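## Task

Lot numbers are printed on the shelf edge under each shelf spot, and several spots may carry the same number. Bring one cardboard box from lot 451 and one from lot 434 onto the desk so that nothing overhangs its edge. All remaining cardboard boxes must stay on their original shelves. A lot that is absent from the storeroom is skipped. The robot must not topple or finish leaning, or the task fails.

## Robot and tools

ROBOT. A simulated Hello Robot Stretch 3 with a single arm. It has a two-wheeled base (0.33 m long, 0.34 m wide, rounded rear), a lift riding a vertical mast, and a telescoping arm that reaches out to the robot's right side. The base only drives straight or spins in place about the point between its wheels, 0.05 m behind the front edge; it cannot slide sideways, so to shift the gripper forward or back you drive the base. With arm in and wrist folded, a spin sweeps a 0.28 m radius; an unfolded level wrist reaches beyond that.

FRAMES. Base frame: origin on the floor between the drive wheels, x forward, y left, z up, metres. hand_pose is reported in it, at the point where closed fingertips meet. Odometry frame: the base frame as it was at scene start; base_odometry counts wheel rotation only (slip looks like travel), heading in rad, left positive, -3.142 to 3.142.

TOOL move. One action per call. The action is either (a) "base" and/or "joints", optionally with "speeds", "pace" or "contact_limits", or (b) {"servos": "reboot"} alone, which re-enables servos that shut off. An empty call just reports state and images.
- base: an object with exactly one key. translate_m: a relative drive distance in metres from the current position, -3 to 3, forward positive. rotate_rad: a relative turn in radians, -6.4 to 6.4, left (counter-clockwise) positive.
- joints: an object of absolute targets keyed by joint name (not offsets): lift_m 0 to 1.1 (m); arm_m 0 to 0.52 (m extension); wrist_yaw_rad -1.345 to 4.42 (0 along the arm, positive toward the robot's front); wrist_pitch_rad -1.57 to 0.451 (0 level, negative tips fingers down); wrist_roll_rad -2.911 to 2.918 (0 fingers side by side); gripper_m -0.089 to 0.179 (bigger is wider; fingertip gap is about 0.007 less when nearly shut, 0.025 less when wide); head_pan_rad -3.953 to 1.73 (0 forward, positive left, -1.57 looks along the arm); head_tilt_rad -1.53 to 0.419 (negative looks down).
- speeds: top speed per motion by the same keys (plus translate_m, rotate_rad), not above the max pace. pace: "default" or "max". Default/max: translate 0.12/0.30 m/s, rotate 0.76/1.90 rad/s, lift 0.11/0.15 m/s, arm 0.14/0.40 m/s. The base is capped at 0.10 m/s and 0.63 rad/s unless lift_m < 0.30, arm_m < 0.03 and wrist_yaw_rad > 2.54.
- contact_limits: effort percent (1 to 100) at which a motion halts, given only alongside that motion's own command. arm_m: a number (negative sense when retracting). lift_m: {"down": n, "up": n}, percent of lift force beyond free motion; below about 12 it may halt with no contact. translate_m / rotate_rad: trips when either wheel's effort reaches it; without one the base has no contact stop.
- cameras: list of "head_camera", "nav_camera", "wrist_camera" or "all"; omitted means all, [] none. blocking: true/omitted waits until everything rests; false returns in about 0.5 s while motion continues. A later move overrides only the targets it names.

Other tools: wait {seconds 0 to 10, cameras}; stop {cameras} brakes all running motions; zoom_image {camera, region [x0,y0,x1,y1] in pixels from the top-left, at most 504 by 504} enlarges part of the latest image; finished_scene {scene} ends the current scene irreversibly and reports whether the task succeeded, and later calls go to the next scene.

RESULTS. Line "move": "done" or the worst status. base_status/joint_status per motion: done, moving, off_target (rested short, maybe still pushing), stopped, contact_stop (that joint goes slack until commanded again), time_out (after about 14 s), torque_fault (wrist/head servo off; send reboot). on_its_own lists uncommanded behaviour; "held at" is a target, not a reading. After a refused call or an unrequested stop, the remaining moves in that reply are skipped. motor_effort: percent, positive toward larger values, bracket is the last action's peak; wrist pitch peaks near 45 and roll near 72. lidar_m: 12 sectors of 30 degrees, first straight ahead, counter-clockwise, at 0.17 m height; "-" means nothing seen or closer than 0.15 m. wrist_depth_mm and head_depth_mm: 7x7 grids of median depth in mm. base_tilt in degrees; turned_by_imu beats turned_by_wheels when they disagree by more than 0.15 rad. The head_camera image arrives rotated (turn it a quarter clockwise to view upright); nav_camera needs a quarter turn counter-clockwise.

GRIPPING. Close below the object's width to grasp; open at least 0.05 wider than it to let go. Readings do not prove a hold; re-send a grip if it slackens.

CAUTIONS. Fold or unfold the wrist (yaw to 3.0) only with lift 0.32 to 0.95, pitch -0.4, roll near 0; when folded, lift may go to 0.25. With yaw below -0.4 keep pitch at -0.5 or lower. Pressing against a rigid thing with the gripper above about 0.45 m, or driving while holding or hooking something fixed, can tip the robot; if base_tilt shows a lean, back the gripper off. Wrist and head have no contact stop and will overheat if they push. Never drop objects from height, release moving items, slam, or hit fixed or heavy objects; the goal must hold after the robot leaves.

Each tool is called after "Emit:" as name(argument=value, ...) on one line, values as JSON.

## Session

Emit:
move(joints={"head_pan_rad":1.2,"head_tilt_rad":-0.3}, cameras=["nav_camera","head_camera"])

Emit:
move(joints={"head_pan_rad":0.0,"head_tilt_rad":-0.3}, cameras=["nav_camera","head_camera"])

Emit:
move(joints={"head_pan_rad":-1.2,"head_tilt_rad":-0.3}, cameras=["nav_camera","head_camera"])

Emit:
move(joints={"head_pan_rad":-2.6,"head_tilt_rad":-0.3}, cameras=["nav_camera","head_camera"])

Scene clock: 1.13 s.
move: done
base_odometry: x=+0.000 y=+0.000 heading=+0.000
turned_by_wheels: +0.000
turned_by_imu: +0.000
base_tilt: forward=-0.2 right=-1.2
lidar_m: 0.72 0.72 0.85 1.53 2.66 1.26 1.01 1.11 1.81 1.63 1.39 0.83
head_depth_mm: 767 786 808 830 849 874 902 / 859 893 909 938 964 994 1025 / 974 1003 1038 1068 1110 1158 1211 / 1122 1161 1210 1265 1315 1373 1403 / 1334 1385 1454 1524 1611 1681 1534 / 2419 2512 2637 2768 2638 1989 1514 / 2301 2400 2478 2601 2700 1974 1514
base_status: not commanded
joint_positions: lift_m=+0.374 arm_m=+0.001 wrist_yaw_rad=+3.009 wrist_pitch_rad=-0.462 wrist_roll_rad=+0.000 gripper_m=+0.037 head_pan_rad=+1.230 head_tilt_rad=-0.301
joint_status: all done
measured_speeds: all 0
motor_effort: left_wheel=-0.2(0.7) right_wheel=+0.3(1.1) lift_m=+22.6(23.8) arm_m=-5.0(5.1) wrist_yaw_rad=+0.0(1.1) wrist_pitch_rad=+2.1(2.1) wrist_roll_rad=+0.0(0.3) gripper_m=+0.3(0.8) head_pan_rad=-2.0(5.8) head_tilt_rad=-2.3(8.6)
hand_pose: x=+0.0076 y=+0.0712 z=+0.3774 quat_wxyz=(+0.207, +0.697, +0.116, +0.676) (m; base frame)
wrist_depth_mm: - 139 - - - 849 - / - 150 - - - 970 - / - 167 919 - - 935 - / 840 766 203 805 806 804 765 / 694 674 211 664 659 666 665 / 597 597 126 572 129 585 576 / 528 534 286 356 505 512 512
pictures: head_camera (sideways), nav_camera (sideways)
camera_calibration:
head_camera: T_world_to_cam=[[-0.038752, -0.247389, -0.968141, 1.27576], [-0.926374, 0.372111, -0.0580053, 0.0808174], [0.374606, 0.894613, -0.243595, 0.270273], [0, 0, 0, 1]] pos_world=[0.0230594, 0.043746, 1.30564]
nav_camera: T_world_to_cam=[[0.0747472, 0.261542, 0.962293, -1.20989], [0.947008, -0.32092, 0.0136632, 0.0265724], [0.312393, 0.910278, -0.27167, 0.304895], [0, 0, 0, 1]] pos_world=[-0.0299752, 0.0474268, 1.24674]

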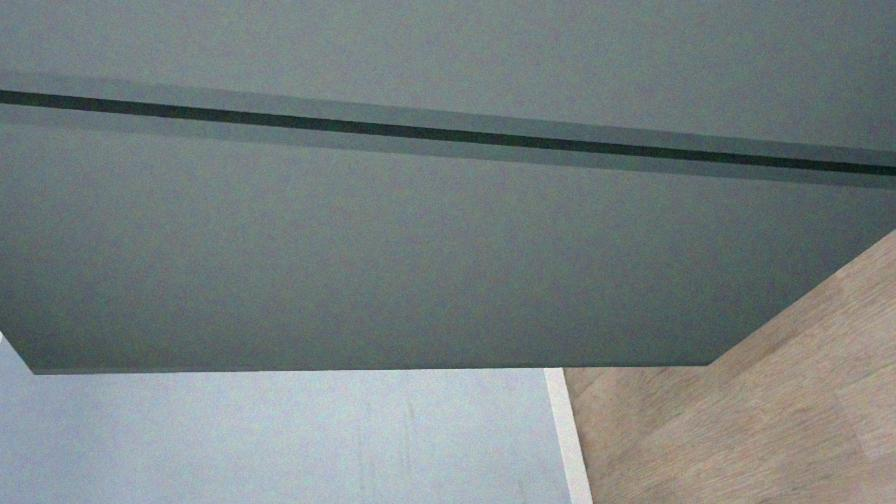

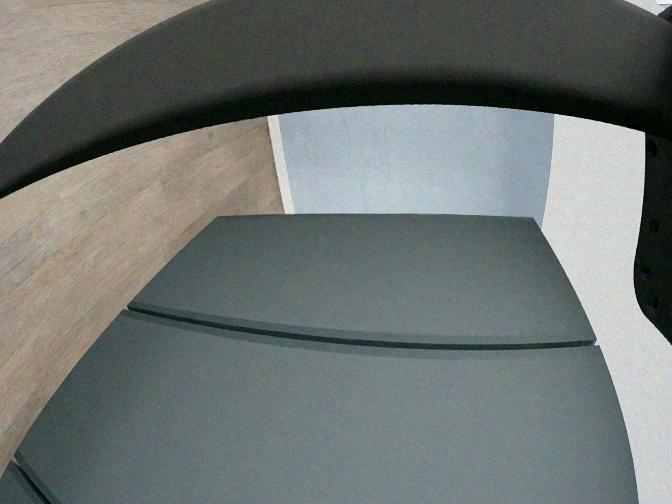

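Scene clock: 2.27 s.
move: done
base_odometry: x=+0.000 y=+0.000 heading=+0.000
turned_by_wheels: +0.000
turned_by_imu: +0.000
base_tilt: forward=-0.3 right=-1.1
lidar_m: 0.72 0.73 0.85 1.53 2.66 1.26 1.01 1.12 1.81 1.63 1.39 0.83
head_depth_mm: 687 719 763 808 857 916 986 / 662 698 737 780 827 880 940 / 643 675 713 754 796 845 903 / 629 659 697 730 774 823 874 / 608 638 668 703 742 785 831 / 591 618 649 679 719 757 806 / 577 601 630 659 693 733 773
base_status: not commanded
joint_positions: lift_m=+0.374 arm_m=+0.001 wrist_yaw_rad=+3.009 wrist_pitch_rad=-0.462 wrist_roll_rad=+0.000 gripper_m=+0.037 head_pan_rad=-0.023 head_tilt_rad=-0.301
joint_status: all done
measured_speeds: all 0
motor_effort: left_wheel=-0.3(1.0) right_wheel=+0.6(1.2) lift_m=+23.8(24.0) arm_m=-6.6(6.8) wrist_yaw_rad=+0.3(2.1) wrist_pitch_rad=+2.0(2.0) wrist_roll_rad=+0.1(0.3) gripper_m=+0.5(0.8) head_pan_rad=+0.5(5.1) head_tilt_rad=-1.5(6.0)
hand_pose: x=+0.0076 y=+0.0712 z=+0.3774 quat_wxyz=(+0.207, +0.697, +0.116, +0.676) (m; base frame)
wrist_depth_mm: - 139 - - - 866 - / - 150 - - - 995 - / - 167 926 - - 945 - / 831 766 203 821 809 793 759 / 687 671 211 667 657 676 660 / 598 594 126 573 129 579 580 / 529 539 286 356 503 513 508
pictures: head_camera (sideways), nav_camera (sideways)
camera_calibration:
head_camera: T_world_to_cam=[[-0.247078, -0.0405813, -0.968145, 1.27703], [0.06361, 0.996288, -0.0579948, 0.0747512], [0.966905, -0.075913, -0.24358, 0.266672], [0, 0, 0, 1]] pos_world=[0.0529245, -0.00240627, 1.30564]
nav_camera: T_world_to_cam=[[0.271793, 0.0108291, 0.962295, -1.2111], [-0.00857173, -0.99987, 0.013673, 0.032413], [0.962318, -0.0119648, -0.271665, 0.300931], [0, 0, 0, 1]] pos_world=[0.0398536, 0.0491245, 1.24674]

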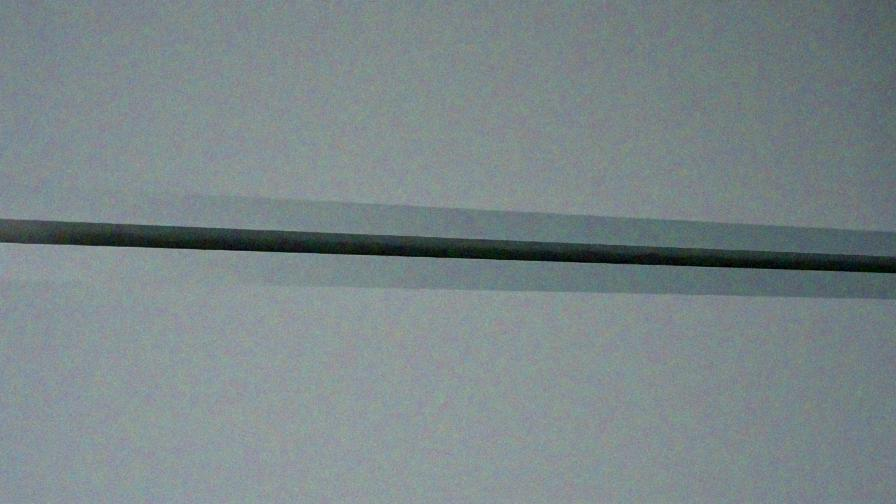

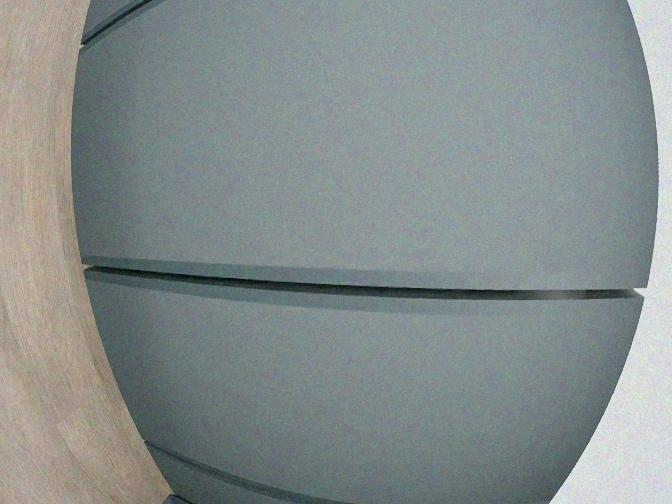

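Scene clock: 3.40 s.
move: done
base_odometry: x=+0.000 y=+0.000 heading=+0.000
turned_by_wheels: +0.000
turned_by_imu: +0.000
base_tilt: forward=-0.3 right=-1.3
lidar_m: 0.73 0.73 0.85 1.53 2.66 1.26 1.01 1.11 1.82 1.62 1.39 0.83
head_depth_mm: 1528 1808 1927 2017 2032 1923 1562 / 1460 1472 1538 1616 1722 1832 1554 / 1695 1867 1961 2029 1987 1830 1545 / 1719 1859 1981 2061 2127 1879 1530 / 1726 1882 1989 2086 2117 1872 1532 / 1695 1849 1975 1965 1943 1853 1527 / 1506 1530 1567 1655 1742 1756 1520
base_status: not commanded
joint_positions: lift_m=+0.374 arm_m=+0.001 wrist_yaw_rad=+3.009 wrist_pitch_rad=-0.462 wrist_roll_rad=+0.000 gripper_m=+0.037 head_pan_rad=-1.235 head_tilt_rad=-0.301
joint_status: all done
measured_speeds: all 0
motor_effort: left_wheel=-0.4(0.7) right_wheel=-0.1(1.0) lift_m=+23.4(24.0) arm_m=-8.7(8.8) wrist_yaw_rad=+0.7(1.5) wrist_pitch_rad=+1.9(2.0) wrist_roll_rad=-0.2(0.3) gripper_m=+0.4(0.8) head_pan_rad=+3.0(5.3) head_tilt_rad=-0.8(4.2)
hand_pose: x=+0.0076 y=+0.0712 z=+0.3774 quat_wxyz=(+0.207, +0.697, +0.116, +0.676) (m; base frame)
wrist_depth_mm: - 138 - - - 850 - / - 151 - - - 972 - / - 168 913 - - 935 - / 828 779 204 805 798 787 767 / 697 682 212 664 659 671 666 / 598 599 126 582 128 575 577 / 528 539 286 355 498 515 507
pictures: head_camera (sideways), nav_camera (sideways)
camera_calibration:
head_camera: T_world_to_cam=[[-0.124696, 0.217123, -0.968147, 1.27628], [0.955259, 0.290029, -0.0579923, 0.0692973], [0.268199, -0.932063, -0.243574, 0.270958], [0, 0, 0, 1]] pos_world=[0.0202791, -0.0446577, 1.30564]
nav_camera: T_world_to_cam=[[0.10551, -0.250713, 0.962294, -1.21007], [-0.939307, -0.342805, 0.0136764, 0.0381148], [0.32645, -0.905333, -0.271666, 0.304847], [0, 0, 0, 1]] pos_world=[0.0639592, -0.0143277, 1.24674]

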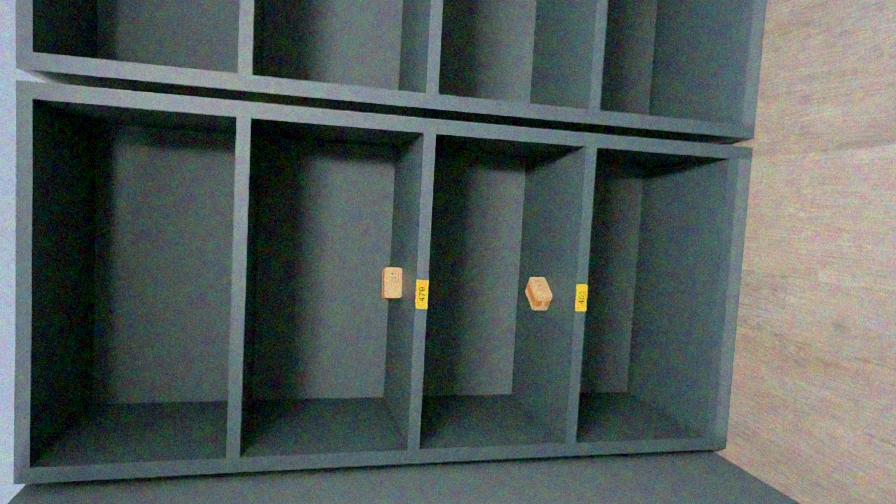

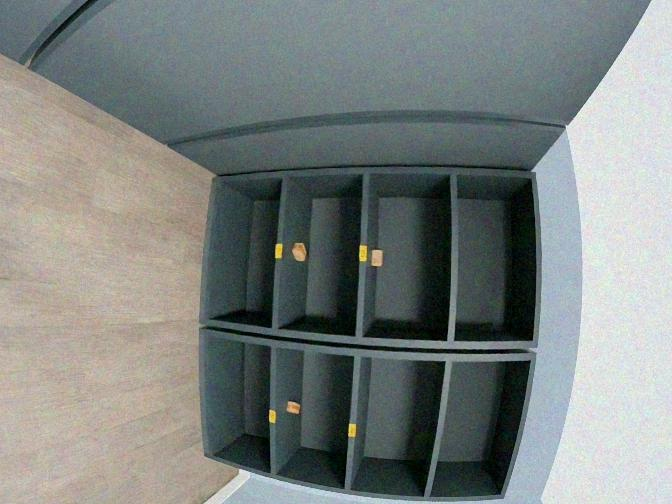

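Scene clock: 4.57 s.
move: done
base_odometry: x=+0.000 y=+0.000 heading=+0.000
turned_by_wheels: +0.000
turned_by_imu: +0.000
base_tilt: forward=-0.4 right=-1.2
lidar_m: 0.73 0.72 0.85 1.53 2.66 1.26 1.01 1.11 1.81 1.62 1.39 0.83
head_depth_mm: 1298 1358 1410 1480 1348 931 1519 / 1336 1386 1444 1520 1337 918 1499 / 1366 1427 1495 1557 1591 963 1539 / 1400 1461 1519 1602 1690 1763 1539 / 1421 1472 1564 1642 1737 1813 1530 / 1462 1535 1605 1697 1772 1852 1523 / 1503 1578 1659 1758 1850 1905 1509
base_status: not commanded
joint_positions: lift_m=+0.374 arm_m=+0.001 wrist_yaw_rad=+3.009 wrist_pitch_rad=-0.462 wrist_roll_rad=+0.000 gripper_m=+0.037 head_pan_rad=-2.640 head_tilt_rad=-0.301
joint_status: all done
measured_speeds: translate_m=+0.000 rotate_rad=+0.000 lift_m=+0.000 arm_m=+0.000 wrist_yaw_rad=+0.000 wrist_pitch_rad=+0.000 wrist_roll_rad=+0.000 head_pan_rad=+0.024 head_tilt_rad=+0.000
motor_effort: left_wheel=-0.1(0.8) right_wheel=+0.1(1.1) lift_m=+23.2(24.2) arm_m=-10.4(10.9) wrist_yaw_rad=+0.2(1.5) wrist_pitch_rad=+1.9(2.0) wrist_roll_rad=+0.2(0.3) gripper_m=+0.6(1.0) head_pan_rad=+3.6(6.4) head_tilt_rad=+0.2(4.0)
hand_pose: x=+0.0076 y=+0.0712 z=+0.3774 quat_wxyz=(+0.207, +0.697, +0.116, +0.676) (m; base frame)
wrist_depth_mm: - 138 - - - 860 - / - 150 - - - 977 - / - 167 915 - - 938 - / 832 767 203 819 801 794 764 / 704 677 211 658 659 668 672 / 599 596 126 569 129 582 576 / 528 536 288 354 500 513 509
pictures: head_camera (sideways), nav_camera (sideways)
camera_calibration:
head_camera: T_world_to_cam=[[0.193544, 0.158876, -0.968142, 1.27434], [0.443937, -0.894179, -0.0579895, 0.0724471], [-0.874906, -0.418571, -0.243594, 0.277913], [0, 0, 0, 1]] pos_world=[-0.035655, -0.0213548, 1.30564]
nav_camera: T_world_to_cam=[[-0.229839, -0.145498, 0.962291, -1.20803], [-0.493328, 0.869736, 0.0136748, 0.0354271], [-0.838929, -0.471582, -0.271677, 0.311937], [0, 0, 0, 1]] pos_world=[0.00151683, -0.0594752, 1.24674]

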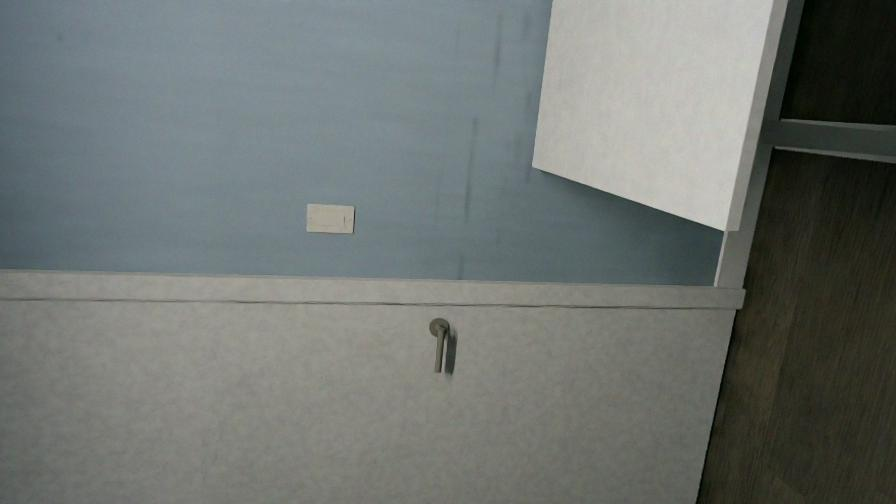

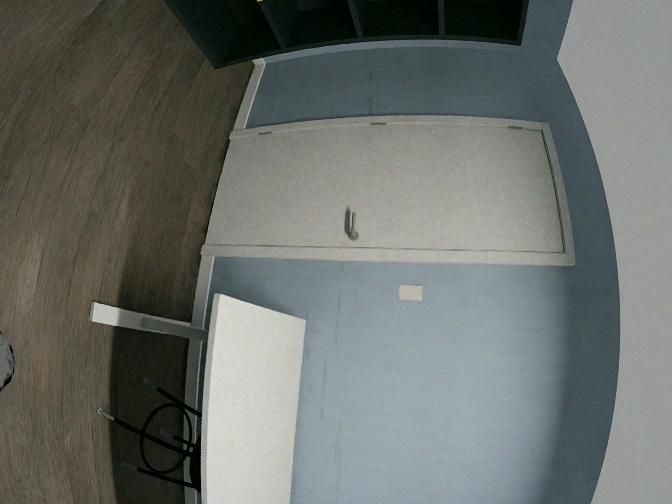

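Emit:
move(joints={"head_pan_rad":-1.5,"head_tilt_rad":-0.3}, cameras=["head_camera"])

Emit:
zoom_image(camera="head_camera", region=[330, 360, 630, 504])

Emit:
zoom_image(camera="head_camera", region=[330, 30, 630, 180])

Scene clock: 20.03 s.
move: done
base_odometry: x=+0.000 y=+0.000 heading=+0.000
turned_by_wheels: +0.000
turned_by_imu: +0.000
base_tilt: forward=-0.4 right=-1.3
lidar_m: 0.72 0.72 0.85 1.53 2.66 1.26 1.01 1.12 1.81 1.63 1.39 0.83
head_depth_mm: 1805 1988 2090 2123 2045 1959 1554 / 1841 1956 2043 2194 2172 1916 1550 / 1699 1916 2018 2121 2166 1891 1545 / 1515 1530 1589 1692 1799 1840 1537 / 1722 1852 1963 2033 2051 1890 1516 / 1616 1814 1921 2028 2070 1880 1528 / 1643 1785 1901 1975 1912 1846 1510
base_status: not commanded
joint_positions: lift_m=+0.374 arm_m=+0.001 wrist_yaw_rad=+3.009 wrist_pitch_rad=-0.462 wrist_roll_rad=+0.000 gripper_m=+0.037 head_pan_rad=-1.470 head_tilt_rad=-0.301
joint_status: all done
measured_speeds: all 0
motor_effort: left_wheel=-0.4(0.7) right_wheel=+0.2(0.9) lift_m=+24.1(24.5) arm_m=-13.0(13.7) wrist_yaw_rad=-1.3(1.8) wrist_pitch_rad=+1.9(2.0) wrist_roll_rad=-0.1(0.2) gripper_m=+0.7(0.9) head_pan_rad=-2.4(6.1) head_tilt_rad=+4.6(6.7)
hand_pose: x=+0.0076 y=+0.0712 z=+0.3774 quat_wxyz=(+0.207, +0.697, +0.116, +0.676) (m; base frame)
wrist_depth_mm: - 138 - - - 863 - / - 151 - - - 966 - / - 167 912 - - 940 - / 843 778 203 803 805 797 764 / 693 674 211 659 650 670 665 / 604 596 126 578 128 584 580 / 524 536 287 354 502 514 513
pictures: head_camera (sideways)
camera_calibration:
head_camera: T_world_to_cam=[[-0.0707231, 0.240191, -0.968146, 1.27596], [0.996532, 0.0596795, -0.0579906, 0.0689983], [0.0438496, -0.968889, -0.243579, 0.272302], [0, 0, 0, 1]] pos_world=[0.00954029, -0.0467606, 1.30564]

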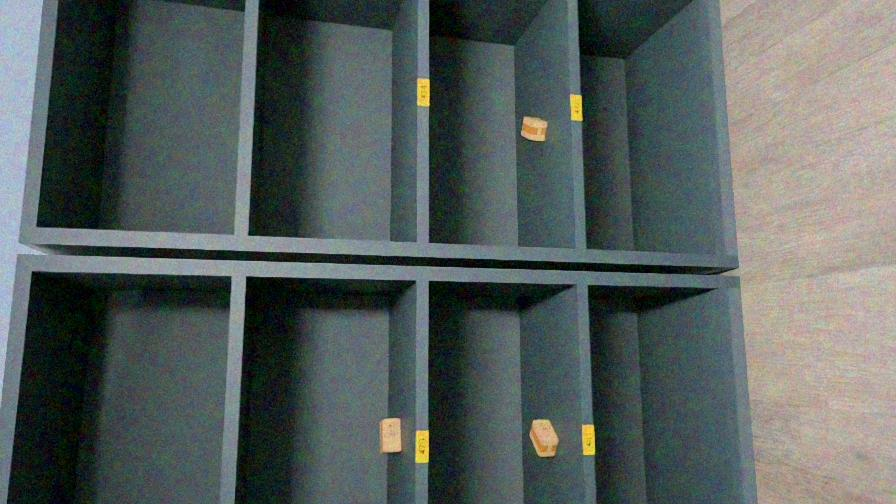

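Scaled by 1.680 from the camera's 896x504 image, which has a finer 1280x720 frame.

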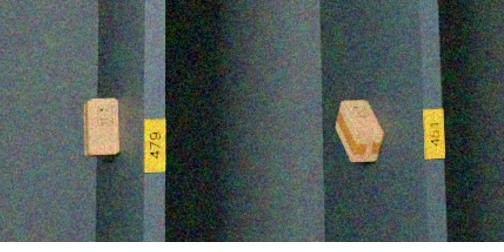

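Scaled by 1.680 from the camera's 896x504 image, which has a finer 1280x720 frame.

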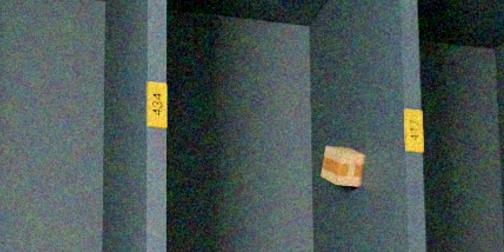

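Emit:
zoom_image(camera="head_camera", region=[560, 410, 620, 470])

Emit:
zoom_image(camera="head_camera", region=[395, 60, 455, 120])

Emit:
move(joints={"head_pan_rad":1.6,"head_tilt_rad":-0.3}, cameras=["nav_camera","head_camera"])

Emit:
move(joints={"head_pan_rad":-3.6,"head_tilt_rad":-0.4}, cameras=["nav_camera","head_camera"])

Scaled by 8.400 from the camera's 896x504 image, which has a finer 1280x720 frame.

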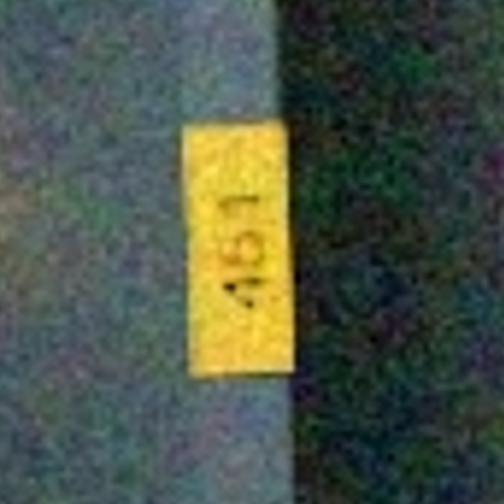

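Scaled by 8.400 from the camera's 896x504 image, which has a finer 1280x720 frame.

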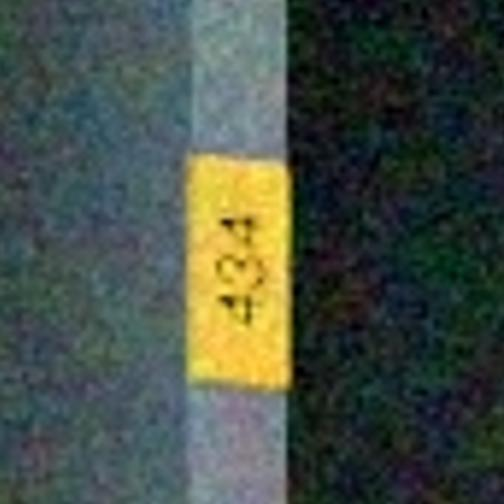

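Scene clock: 36.80 s.
move: done
base_odometry: x=+0.000 y=+0.000 heading=+0.000
turned_by_wheels: +0.000
turned_by_imu: +0.000
base_tilt: forward=-0.3 right=-1.3
lidar_m: 0.73 0.72 0.85 1.53 2.66 1.26 1.01 1.11 1.81 1.63 1.39 0.83
head_depth_mm: 1257 1255 1268 1271 1282 1304 1306 / 2443 1576 1590 1594 1608 1630 1504 / 2411 2540 2657 2814 2846 2015 1543 / 2361 2431 2578 2738 2829 2004 1543 / 2313 2394 2531 2638 2703 2000 1534 / 2256 2365 2484 2573 2697 1959 1522 / 2219 2338 2422 2534 2622 1974 1514
base_status: not commanded
joint_positions: lift_m=+0.374 arm_m=+0.001 wrist_yaw_rad=+3.009 wrist_pitch_rad=-0.462 wrist_roll_rad=+0.000 gripper_m=+0.037 head_pan_rad=+1.608 head_tilt_rad=-0.300
joint_status: all done
measured_speeds: translate_m=+0.000 rotate_rad=+0.000 lift_m=+0.000 arm_m=+0.000 wrist_yaw_rad=+0.000 wrist_pitch_rad=+0.000 wrist_roll_rad=+0.000 head_pan_rad=-0.024 head_tilt_rad=+0.000
motor_effort: left_wheel=-0.5(0.8) right_wheel=+0.5(1.3) lift_m=+24.3(25.3) arm_m=-12.6(13.6) wrist_yaw_rad=-1.0(1.7) wrist_pitch_rad=+2.0(2.1) wrist_roll_rad=+0.2(0.3) gripper_m=+0.0(1.0) head_pan_rad=-3.1(5.8) head_tilt_rad=+4.7(9.9)
hand_pose: x=+0.0076 y=+0.0712 z=+0.3774 quat_wxyz=(+0.207, +0.697, +0.116, +0.676) (m; base frame)
wrist_depth_mm: - 138 - - - 845 - / - 150 - - - 971 - / - 166 915 - - 938 - / 835 770 203 812 801 803 766 / 690 674 212 659 653 678 666 / 597 593 126 565 129 574 575 / 523 532 289 356 499 515 511
pictures: head_camera (sideways), nav_camera (sideways)
camera_calibration:
head_camera: T_world_to_cam=[[0.055396, -0.24258, -0.968548, 1.27574], [-0.998312, 0.00350767, -0.0579768, 0.0812136], [0.0174614, 0.970125, -0.241976, 0.270358], [0, 0, 0, 1]] pos_world=[0.00568485, 0.0469031, 1.30574]
nav_camera: T_world_to_cam=[[-0.0271428, 0.269056, 0.962742, -1.2099], [0.998567, 0.0517344, 0.0136947, 0.0262374], [-0.0461223, 0.961734, -0.270075, 0.305057], [0, 0, 0, 1]] pos_world=[-0.04497, 0.03079, 1.24685]

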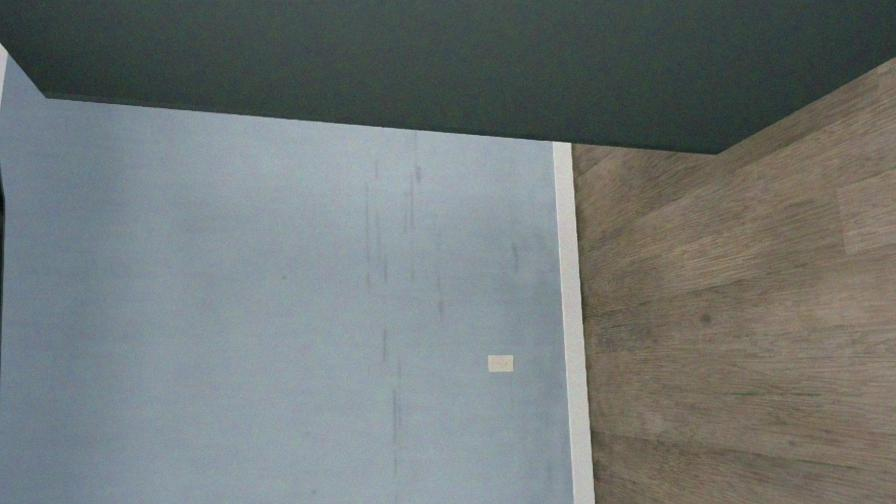

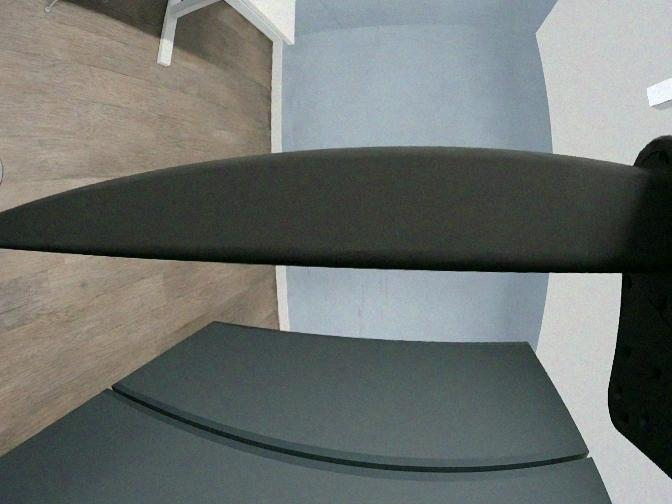

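Scene clock: 40.50 s.
move: done
base_odometry: x=+0.000 y=+0.000 heading=+0.000
turned_by_wheels: +0.000
turned_by_imu: +0.000
base_tilt: forward=-0.2 right=-1.1
lidar_m: 0.73 0.72 0.85 1.53 2.67 1.26 1.01 1.11 1.81 1.63 1.39 0.83
head_depth_mm: 2356 2568 2728 2901 2468 1803 1422 / 2091 2295 2492 2602 2438 1791 1428 / 1901 2051 2226 1716 2090 1773 1407 / 1743 1859 2001 1711 1886 1781 1409 / 1595 1705 1823 1683 1197 1699 1402 / 1486 1570 1672 1670 1074 1641 1392 / 1386 1470 1550 1577 1063 1643 1388
base_status: not commanded
joint_positions: lift_m=+0.374 arm_m=+0.001 wrist_yaw_rad=+3.009 wrist_pitch_rad=-0.462 wrist_roll_rad=+0.000 gripper_m=+0.037 head_pan_rad=-3.608 head_tilt_rad=-0.400
joint_status: all done
measured_speeds: translate_m=+0.000 rotate_rad=+0.000 lift_m=+0.000 arm_m=+0.000 wrist_yaw_rad=+0.000 wrist_pitch_rad=+0.000 wrist_roll_rad=+0.000 head_pan_rad=+0.024 head_tilt_rad=+0.000
motor_effort: left_wheel=-0.2(0.8) right_wheel=-0.1(1.2) lift_m=+25.4(26.0) arm_m=-13.3(13.5) wrist_yaw_rad=+0.6(1.6) wrist_pitch_rad=+1.9(2.0) wrist_roll_rad=+0.0(0.5) gripper_m=+0.5(1.0) head_pan_rad=+3.3(5.7) head_tilt_rad=-4.0(8.3)
hand_pose: x=+0.0076 y=+0.0712 z=+0.3774 quat_wxyz=(+0.207, +0.697, +0.116, +0.676) (m; base frame)
wrist_depth_mm: - 138 - - - 868 - / - 151 - - - 976 - / - 167 921 - - 949 - / 843 771 204 795 803 795 764 / 703 675 211 666 667 678 665 / 602 594 126 573 129 589 574 / 531 543 288 355 506 511 508
pictures: head_camera (sideways), nav_camera (sideways)
camera_calibration:
head_camera: T_world_to_cam=[[0.324744, -0.111625, -0.939192, 1.2358], [-0.479651, -0.875279, -0.06182, 0.0830693], [-0.815154, 0.47056, -0.337783, 0.400179], [0, 0, 0, 1]] pos_world=[-0.0352668, 0.0223468, 1.30096]
nav_camera: T_world_to_cam=[[-0.333579, 0.148851, 0.930897, -1.16642], [0.435641, 0.900038, 0.0121917, 0.0316628], [-0.836027, 0.409604, -0.365079, 0.433486], [0, 0, 0, 1]] pos_world=[-0.0404816, -0.032432, 1.24369]

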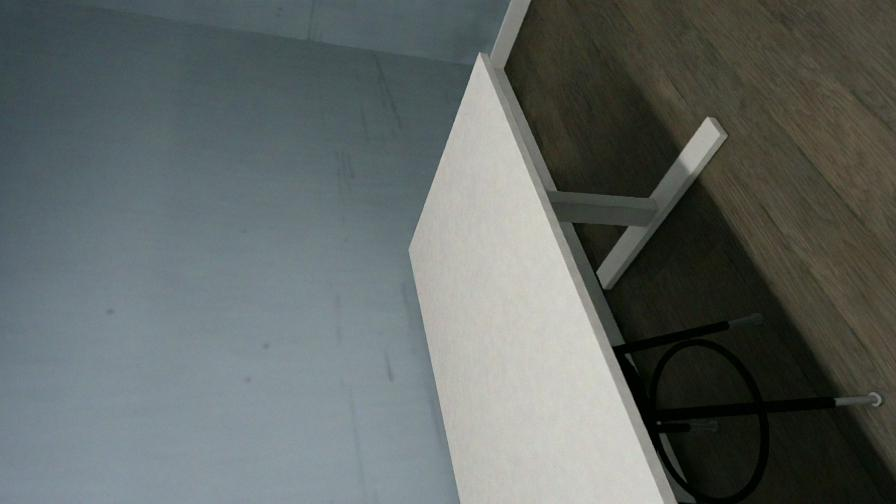

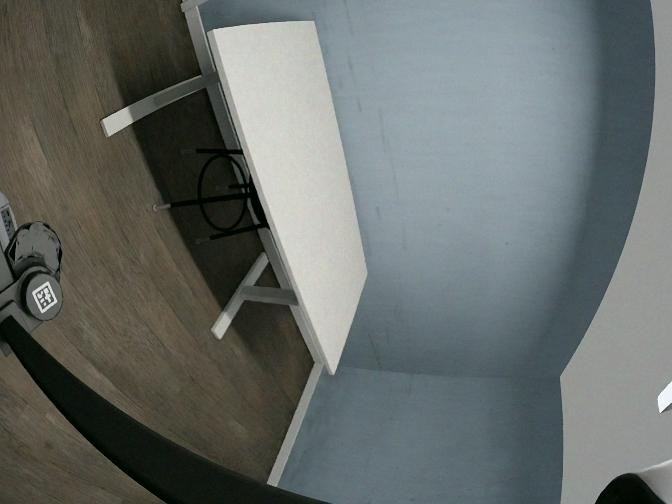

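Emit:
move(base={"rotate_rad":-1.108}, joints={"head_pan_rad":-0.2,"head_tilt_rad":-0.5,"lift_m":0.6}, pace="max", cameras=[])

Emit:
move(base={"translate_m":1.028}, pace="max", cameras=["head_camera"])

Emit:
zoom_image(camera="head_camera", region=[500, 50, 896, 450])

Emit:
move(base={"rotate_rad":1.335}, joints={"head_pan_rad":-1.57}, pace="max", cameras=["head_camera"])

Scene clock: 111.23 s.
move: done
base_odometry: x=+0.000 y=+0.000 heading=-1.108
turned_by_wheels: -1.108
turned_by_imu: -1.089
base_tilt: forward=-0.3 right=-1.2
lidar_m: 1.51 0.85 0.73 0.73 0.83 1.41 2.66 1.26 1.01 1.11 1.77 1.62
head_depth_mm: 1651 1832 2001 2047 1996 1623 1319 / 1348 1603 1917 2019 1968 1607 1312 / 1653 1818 1745 1831 1920 1603 1313 / 1698 1848 2011 2125 1926 1602 1294 / 1703 1846 2018 2098 1962 1587 1293 / 1715 1865 2043 2072 1941 1569 1289 / 1555 1678 1657 1790 1881 1570 1279
base_status: done
joint_positions: lift_m=+0.600 arm_m=+0.001 wrist_yaw_rad=+3.009 wrist_pitch_rad=-0.463 wrist_roll_rad=+0.000 gripper_m=+0.037 head_pan_rad=-0.191 head_tilt_rad=-0.504
joint_status: all done
measured_speeds: translate_m=+0.000 rotate_rad=+0.000 lift_m=+0.000 arm_m=+0.000 wrist_yaw_rad=+0.000 wrist_pitch_rad=+0.000 wrist_roll_rad=+0.000 head_pan_rad=-0.024 head_tilt_rad=+0.000
motor_effort: left_wheel=+8.4(12.7) right_wheel=-10.1(13.4) lift_m=+30.1(35.2) arm_m=-13.2(13.3) wrist_yaw_rad=-0.3(1.7) wrist_pitch_rad=+2.0(2.2) wrist_roll_rad=+0.1(0.3) gripper_m=+0.2(1.0) head_pan_rad=-3.3(7.0) head_tilt_rad=+2.3(7.2)
hand_pose: x=+0.0076 y=+0.0711 z=+0.6028 quat_wxyz=(+0.208, +0.697, +0.117, +0.676) (m; base frame)
wrist_depth_mm: - 139 - - - - - / - 151 162 - - - - / - 166 175 - - - - / - - 201 - 934 - - / - - 212 959 950 940 930 / 866 855 126 823 128 833 830 / 761 750 286 751 727 744 729
pictures: none
No camera images: "cameras" was empty.

Scene clock: 122.47 s.
move: done
base_odometry: x=+0.459 y=-0.920 heading=-1.107
turned_by_wheels: +0.000
turned_by_imu: +0.000
base_tilt: forward=-0.4 right=-1.1
lidar_m: 0.86 0.57 0.48 0.48 0.55 0.94 3.62 1.66 1.78 1.49 0.75 0.81
head_depth_mm: 839 939 1014 739 1156 967 1072 / 866 939 1012 729 1195 958 1177 / 874 945 1019 720 1201 952 1202 / 878 949 1013 714 1198 950 1194 / 880 948 1014 750 1205 941 1192 / 883 953 1014 743 1212 941 1184 / 887 957 1005 732 1116 931 1176
base_status: done
joint_positions: lift_m=+0.600 arm_m=+0.001 wrist_yaw_rad=+3.009 wrist_pitch_rad=-0.463 wrist_roll_rad=+0.000 gripper_m=+0.037 head_pan_rad=-0.200 head_tilt_rad=-0.500
joint_status: not commanded
measured_speeds: all 0
motor_effort: left_wheel=+9.0(12.9) right_wheel=+1.6(10.8) lift_m=+24.7(30.3) arm_m=-10.8(13.3) wrist_yaw_rad=-0.4(2.1) wrist_pitch_rad=+2.0(2.2) wrist_roll_rad=+0.1(0.4) gripper_m=+0.8(1.1) head_pan_rad=-2.8(3.9) head_tilt_rad=+3.7(5.1)
hand_pose: x=+0.0076 y=+0.0711 z=+0.6028 quat_wxyz=(+0.208, +0.697, +0.117, +0.676) (m; base frame)
wrist_depth_mm: - 138 - - - 468 449 / - 150 161 - - 505 - / - 166 176 - - 557 - / 802 185 193 - - 608 - / 944 - 211 150 157 - - / 881 861 126 806 129 - - / 769 757 286 744 736 745 744
pictures: head_camera (sideways)
camera_calibration:
head_camera: T_world_to_cam=[[-0.432612, 0.0405039, -0.90067, 1.19009], [0.226154, 0.971926, -0.0649182, 0.0827136], [0.872755, -0.231774, -0.429626, 0.509446], [0, 0, 0, 1]] pos_world=[0.0515168, -0.0105181, 1.29612]

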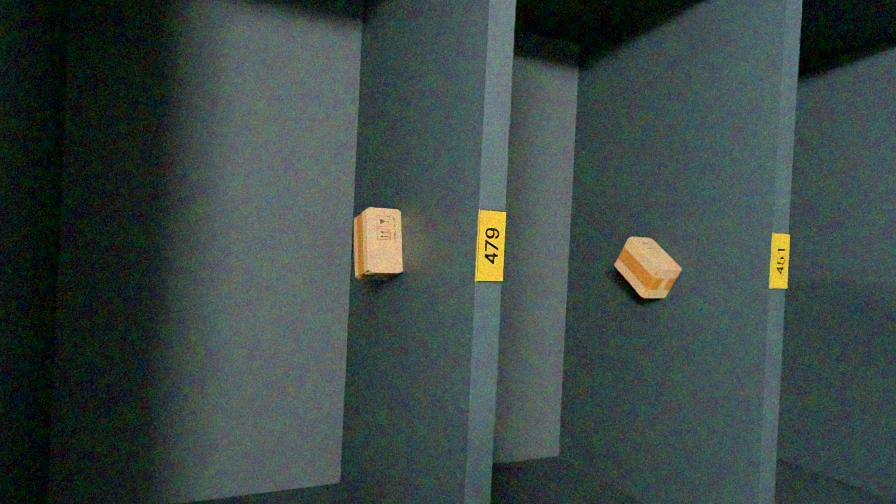

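Scaled by 1.260 from the camera's 896x504 image, which has a finer 1280x720 frame.

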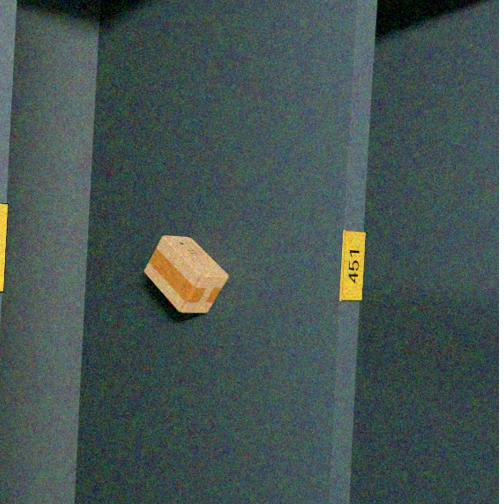

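Scene clock: 125.53 s.
move: done
base_odometry: x=+0.459 y=-0.920 heading=+0.227
turned_by_wheels: +1.335
turned_by_imu: +1.314
base_tilt: forward=-0.3 right=-1.2
lidar_m: 0.48 0.50 0.68 1.83 2.21 1.66 1.78 1.49 0.75 1.08 0.69 0.50
head_depth_mm: 825 959 1024 741 1087 959 1057 / 848 961 1031 733 1221 957 1209 / 877 960 1032 772 1217 950 1199 / 884 956 1014 762 1210 950 1197 / 883 950 1016 756 1206 942 1193 / 882 953 1013 746 1206 937 1183 / 877 954 1011 737 1168 936 1179
base_status: done
joint_positions: lift_m=+0.600 arm_m=+0.001 wrist_yaw_rad=+3.009 wrist_pitch_rad=-0.463 wrist_roll_rad=+0.000 gripper_m=+0.037 head_pan_rad=-1.572 head_tilt_rad=-0.500
joint_status: all done
measured_speeds: all 0
motor_effort: left_wheel=-8.1(13.4) right_wheel=+9.2(12.1) lift_m=+24.9(25.3) arm_m=-12.9(13.5) wrist_yaw_rad=-0.9(1.9) wrist_pitch_rad=+2.0(2.2) wrist_roll_rad=+0.1(0.3) gripper_m=+0.3(0.9) head_pan_rad=+3.3(4.7) head_tilt_rad=+3.2(4.3)
hand_pose: x=+0.0076 y=+0.0711 z=+0.6028 quat_wxyz=(+0.208, +0.697, +0.117, +0.676) (m; base frame)
wrist_depth_mm: - 139 - - - - - / - 150 - - - - - / - 167 - - - - - / - - 203 - - - - / - - 212 951 954 - - / 866 856 126 837 129 840 - / 757 764 287 736 727 743 -
pictures: head_camera (sideways)
camera_calibration:
head_camera: T_world_to_cam=[[-0.0459374, 0.432085, -0.900662, 1.18774], [0.99746, -0.0292846, -0.0649236, 0.0780553], [-0.0544281, -0.901357, -0.429643, 0.515072], [0, 0, 0, 1]] pos_world=[0.00473894, -0.0466547, 1.29612]

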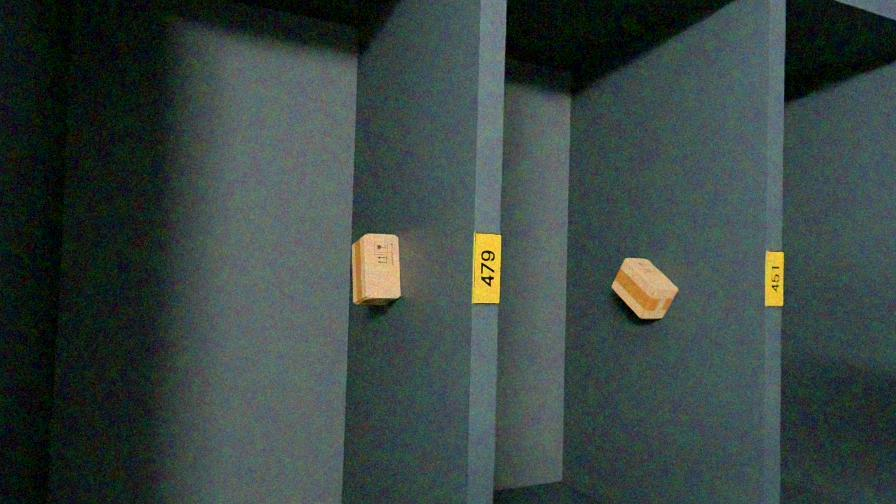

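Emit:
move(joints={"wrist_yaw_rad":0.0,"wrist_pitch_rad":-0.4,"gripper_m":0.17}, pace="max", cameras=["wrist_camera"])

Emit:
zoom_image(camera="head_camera", region=[590, 230, 700, 340])

Scene clock: 143.63 s.
move: done
base_odometry: x=+0.459 y=-0.920 heading=+0.227
turned_by_wheels: +0.000
turned_by_imu: +0.000
base_tilt: forward=-0.3 right=-1.2
lidar_m: 0.48 0.50 0.68 1.83 2.21 1.66 1.78 1.49 0.76 1.08 0.69 0.50
head_depth_mm: 825 960 1025 741 1094 966 1059 / 849 959 1029 733 1211 964 1213 / 879 959 1033 774 1217 953 1200 / 889 956 1014 761 1204 952 1200 / 883 954 1013 754 1209 945 1193 / 881 950 1012 747 1204 936 1186 / 880 946 1011 737 1158 932 1181
base_status: not commanded
joint_positions: lift_m=+0.600 arm_m=+0.001 wrist_yaw_rad=+0.003 wrist_pitch_rad=-0.420 wrist_roll_rad=+0.000 gripper_m=+0.170 head_pan_rad=-1.570 head_tilt_rad=-0.500
joint_status: all done
measured_speeds: all 0
motor_effort: left_wheel=-7.6(8.5) right_wheel=+9.2(9.7) lift_m=+25.2(26.2) arm_m=-12.5(13.0) wrist_yaw_rad=-2.2(6.9) wrist_pitch_rad=+3.2(5.7) wrist_roll_rad=+0.0(0.3) gripper_m=+0.4(84.0) head_pan_rad=+3.4(4.0) head_tilt_rad=+2.1(2.7)
hand_pose: x=-0.0208 y=-0.3697 z=+0.6122 quat_wxyz=(+0.692, +0.149, -0.691, -0.147) (m; base frame)
wrist_depth_mm: - - - - - 715 - / - - - 551 - - - / - - - - - - - / - - - - - 956 - / - 143 - - - 140 - / - 124 - - - - 138 / - 739 - - - - 106
pictures: wrist_camera
camera_calibration:
wrist_camera: T_world_to_cam=[[-0.998878, -0.0398843, -0.0255314, -0.0132957], [-0.00249999, 0.582796, -0.812615, 0.745429], [0.0472902, -0.811639, -0.582241, 0.22355], [0, 0, 0, 1]] pos_world=[-0.021989, -0.253521, 0.735568]

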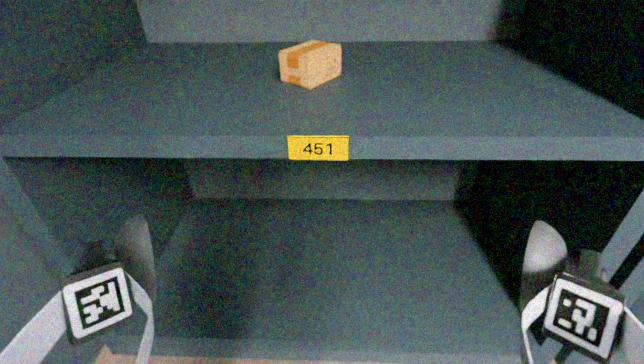

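This scene's latest camera images include none from head_camera. They are from: wrist_camera. head_camera's image comes with the result of a call that names it in "cameras".

Emit:
move(base={"translate_m":-0.098}, joints={"wrist_yaw_rad":0.65,"wrist_pitch_rad":-0.2,"lift_m":0.54}, pace="max", cameras=["wrist_camera"])

Emit:
move(joints={"arm_m":0.36}, contact_limits={"arm_m":35}, speeds={"arm_m":0.25}, cameras=["wrist_camera","head_camera"])

Scene clock: 190.30 s.
move: done
base_odometry: x=+0.364 y=-0.942 heading=+0.227
turned_by_wheels: +0.000
turned_by_imu: -0.001
base_tilt: forward=-0.3 right=-1.2
lidar_m: 0.58 0.60 0.81 2.19 1.77 1.58 1.68 1.41 0.71 1.08 0.81 0.61
head_depth_mm: 800 885 869 740 841 854 926 / 851 957 1032 731 1145 962 1140 / 883 955 1028 772 1215 954 1202 / 886 955 1023 762 1208 949 1198 / 882 952 1017 755 1211 941 1194 / 882 953 1012 745 1206 939 1184 / 882 951 1008 736 1199 931 1181
base_status: done
joint_positions: lift_m=+0.540 arm_m=+0.001 wrist_yaw_rad=+0.647 wrist_pitch_rad=-0.222 wrist_roll_rad=+0.000 gripper_m=+0.170 head_pan_rad=-1.570 head_tilt_rad=-0.500
joint_status: all done
measured_speeds: all 0
motor_effort: left_wheel=-4.7(12.3) right_wheel=-8.8(11.9) lift_m=+30.2(30.3) arm_m=-11.7(12.4) wrist_yaw_rad=+2.6(5.6) wrist_pitch_rad=+3.5(6.4) wrist_roll_rad=+0.0(0.3) gripper_m=+1.0(1.1) head_pan_rad=+3.5(4.5) head_tilt_rad=+0.9(1.6)
hand_pose: x=+0.1260 y=-0.3408 z=+0.5989 quat_wxyz=(+0.692, +0.298, -0.641, +0.149) (m; base frame)
wrist_depth_mm: 417 460 - - 859 - - / 430 - - - - - - / 445 - - - - 496 - / 447 - - - - - - / 456 143 - - - - 323 / 117 124 - - - - - / - - 821 785 - - 106
pictures: wrist_camera
camera_calibration:
wrist_camera: T_world_to_cam=[[-0.772265, -0.63505, -0.0178136, -0.101782], [-0.248335, 0.327564, -0.911609, 0.721432], [0.584753, -0.699581, -0.410671, 0.0999297], [0, 0, 0, 1]] pos_world=[0.0421194, -0.231043, 0.696889]

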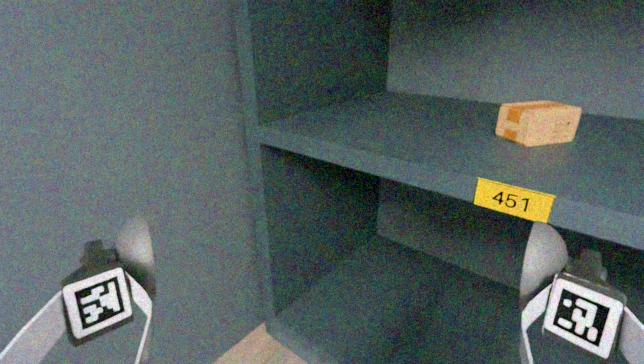

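Scene clock: 193.80 s.
move: done
base_odometry: x=+0.364 y=-0.942 heading=+0.227
turned_by_wheels: +0.000
turned_by_imu: +0.000
base_tilt: forward=-0.4 right=-1.3
lidar_m: 0.58 0.60 0.81 2.20 1.77 1.58 1.68 1.40 0.70 1.08 0.81 0.61
head_depth_mm: 797 881 869 742 841 854 926 / 855 960 1027 730 1145 961 1060 / 883 958 1028 771 1217 959 601 / 884 954 1031 761 1208 946 1142 / 881 958 1016 753 1206 903 1193 / 881 954 1007 745 1207 938 1183 / 881 949 1013 735 1203 933 1180
base_status: not commanded
joint_positions: lift_m=+0.540 arm_m=+0.360 wrist_yaw_rad=+0.647 wrist_pitch_rad=-0.221 wrist_roll_rad=+0.000 gripper_m=+0.170 head_pan_rad=-1.570 head_tilt_rad=-0.500
joint_status: all done
measured_speeds: all 0
motor_effort: left_wheel=-4.4(5.0) right_wheel=-8.6(9.4) lift_m=+27.0(31.4) arm_m=+13.8(15.6) wrist_yaw_rad=+2.0(3.5) wrist_pitch_rad=+3.5(3.6) wrist_roll_rad=-0.2(0.4) gripper_m=+0.7(1.1) head_pan_rad=+3.2(3.8) head_tilt_rad=-0.4(1.4)
contact_limits: arm_m 35 (drawing in: default 31, maximum 55; extending or still: default 40, maximum 69)
hand_pose: x=+0.1261 y=-0.7002 z=+0.5990 quat_wxyz=(+0.692, +0.298, -0.641, +0.149) (m; base frame)
wrist_depth_mm: - - - 612 - - - / - - - 640 - - - / - - - - - - - / - - - - 261 251 - / 315 281 295 292 246 253 291 / 117 141 237 235 235 226 234 / - 191 197 197 195 189 106
pictures: head_camera (sideways), wrist_camera
camera_calibration:
head_camera: T_world_to_cam=[[-0.04663, 0.431995, -0.90067, 1.18775], [0.99751, -0.0276251, -0.0648937, 0.0779919], [-0.0529149, -0.901453, -0.429631, 0.515051], [0, 0, 0, 1]] pos_world=[0.00484115, -0.046654, 1.29612]
wrist_camera: T_world_to_cam=[[-0.772082, -0.635276, -0.0177458, -0.330208], [-0.248218, 0.327141, -0.911793, 0.839031], [0.585045, -0.699574, -0.410267, -0.151789], [0, 0, 0, 1]] pos_world=[0.0421189, -0.590443, 0.696889]

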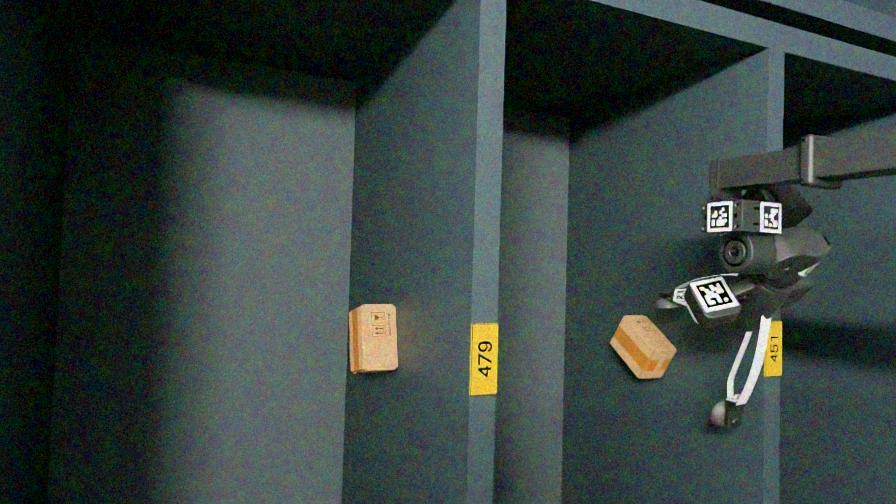

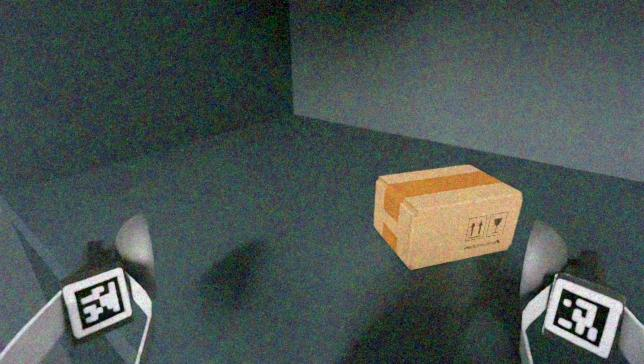

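Emit:
move(base={"translate_m":-0.11}, joints={"lift_m":0.508}, cameras=["wrist_camera"])

Emit:
move(base={"translate_m":0.1}, joints={"arm_m":0.495}, contact_limits={"arm_m":35}, speeds={"arm_m":0.08,"translate_m":0.06}, cameras=["wrist_camera"])

Scene clock: 218.83 s.
move: done
base_odometry: x=+0.257 y=-0.966 heading=+0.227
turned_by_wheels: +0.000
turned_by_imu: +0.000
base_tilt: forward=-0.4 right=-1.2
lidar_m: 0.69 0.71 0.97 2.62 2.07 1.49 1.58 1.31 0.66 0.80 0.89 0.72
head_depth_mm: 599 592 616 658 727 880 1213 / 743 861 837 727 799 853 924 / 885 957 1029 771 1188 955 637 / 886 958 1029 762 1214 948 726 / 885 956 1013 752 1206 944 1167 / 881 954 1013 741 1205 934 1187 / 884 952 1010 732 1202 932 1181
base_status: done
joint_positions: lift_m=+0.508 arm_m=+0.360 wrist_yaw_rad=+0.647 wrist_pitch_rad=-0.221 wrist_roll_rad=+0.000 gripper_m=+0.170 head_pan_rad=-1.570 head_tilt_rad=-0.500
joint_status: all done
measured_speeds: all 0
motor_effort: left_wheel=-8.7(11.4) right_wheel=-1.7(11.4) lift_m=+30.6(31.1) arm_m=+12.6(13.6) wrist_yaw_rad=+1.6(2.9) wrist_pitch_rad=+3.5(3.6) wrist_roll_rad=-0.1(0.3) gripper_m=+0.5(0.9) head_pan_rad=+3.6(4.0) head_tilt_rad=-1.9(2.5)
contact_limits: arm_m 35 (drawing in: default 31, maximum 55; extending or still: default 40, maximum 69)
hand_pose: x=+0.1261 y=-0.7002 z=+0.5670 quat_wxyz=(+0.692, +0.298, -0.641, +0.149) (m; base frame)
wrist_depth_mm: - - 673 - - - - / - - - - - - - / - - - 294 308 - - / 297 295 294 295 310 307 308 / 251 225 235 235 233 234 231 / - 141 189 188 188 180 186 / - 159 163 156 162 156 106
pictures: wrist_camera
camera_calibration:
wrist_camera: T_world_to_cam=[[-0.77208, -0.635277, -0.0177458, -0.330775], [-0.248165, 0.327077, -0.911831, 0.80993], [0.585069, -0.699603, -0.410183, -0.16495], [0, 0, 0, 1]] pos_world=[0.0421188, -0.590443, 0.664989]

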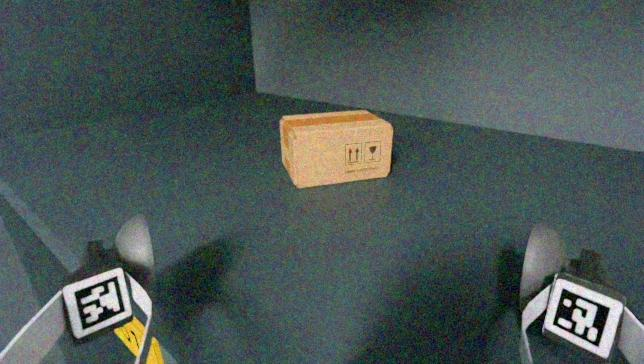

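Scene clock: 221.37 s.
move: done
base_odometry: x=+0.354 y=-0.944 heading=+0.227
turned_by_wheels: +0.000
turned_by_imu: -0.001
base_tilt: forward=-0.3 right=-1.2
lidar_m: 0.59 0.61 0.83 2.23 2.13 1.58 1.67 1.40 0.70 1.07 0.82 0.62
head_depth_mm: 771 855 840 735 814 852 926 / 857 957 1031 731 1152 959 1036 / 884 956 1032 770 1210 796 632 / 888 953 1027 761 1216 804 1202 / 882 950 1014 753 1209 890 1189 / 880 951 1010 745 1206 940 1189 / 881 947 1010 737 1200 931 1183
base_status: done
joint_positions: lift_m=+0.508 arm_m=+0.495 wrist_yaw_rad=+0.647 wrist_pitch_rad=-0.221 wrist_roll_rad=+0.000 gripper_m=+0.170 head_pan_rad=-1.570 head_tilt_rad=-0.500
joint_status: all done
measured_speeds: all 0
motor_effort: left_wheel=+5.3(8.7) right_wheel=+3.4(11.3) lift_m=+29.1(31.2) arm_m=+12.7(15.6) wrist_yaw_rad=+1.5(3.0) wrist_pitch_rad=+3.4(3.6) wrist_roll_rad=+0.2(0.3) gripper_m=+0.6(1.1) head_pan_rad=+2.4(3.7) head_tilt_rad=-2.5(3.2)
contact_limits: arm_m 35 (drawing in: default 31, maximum 55; extending or still: default 40, maximum 69)
hand_pose: x=+0.1261 y=-0.8352 z=+0.5670 quat_wxyz=(+0.692, +0.298, -0.641, +0.149) (m; base frame)
wrist_depth_mm: - - 522 - 333 301 265 / - - 552 - - 314 275 / - - - - - 320 284 / 297 297 295 180 291 308 288 / 238 224 154 151 151 232 232 / 123 141 135 143 161 180 186 / 116 153 148 152 159 156 106
pictures: wrist_camera
camera_calibration:
wrist_camera: T_world_to_cam=[[-0.77208, -0.635277, -0.0177458, -0.416537], [-0.248165, 0.327077, -0.911831, 0.854085], [0.585069, -0.699603, -0.410183, -0.259397], [0, 0, 0, 1]] pos_world=[0.0421188, -0.725443, 0.664989]

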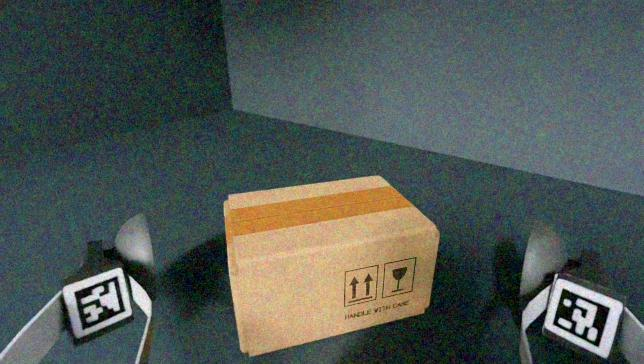

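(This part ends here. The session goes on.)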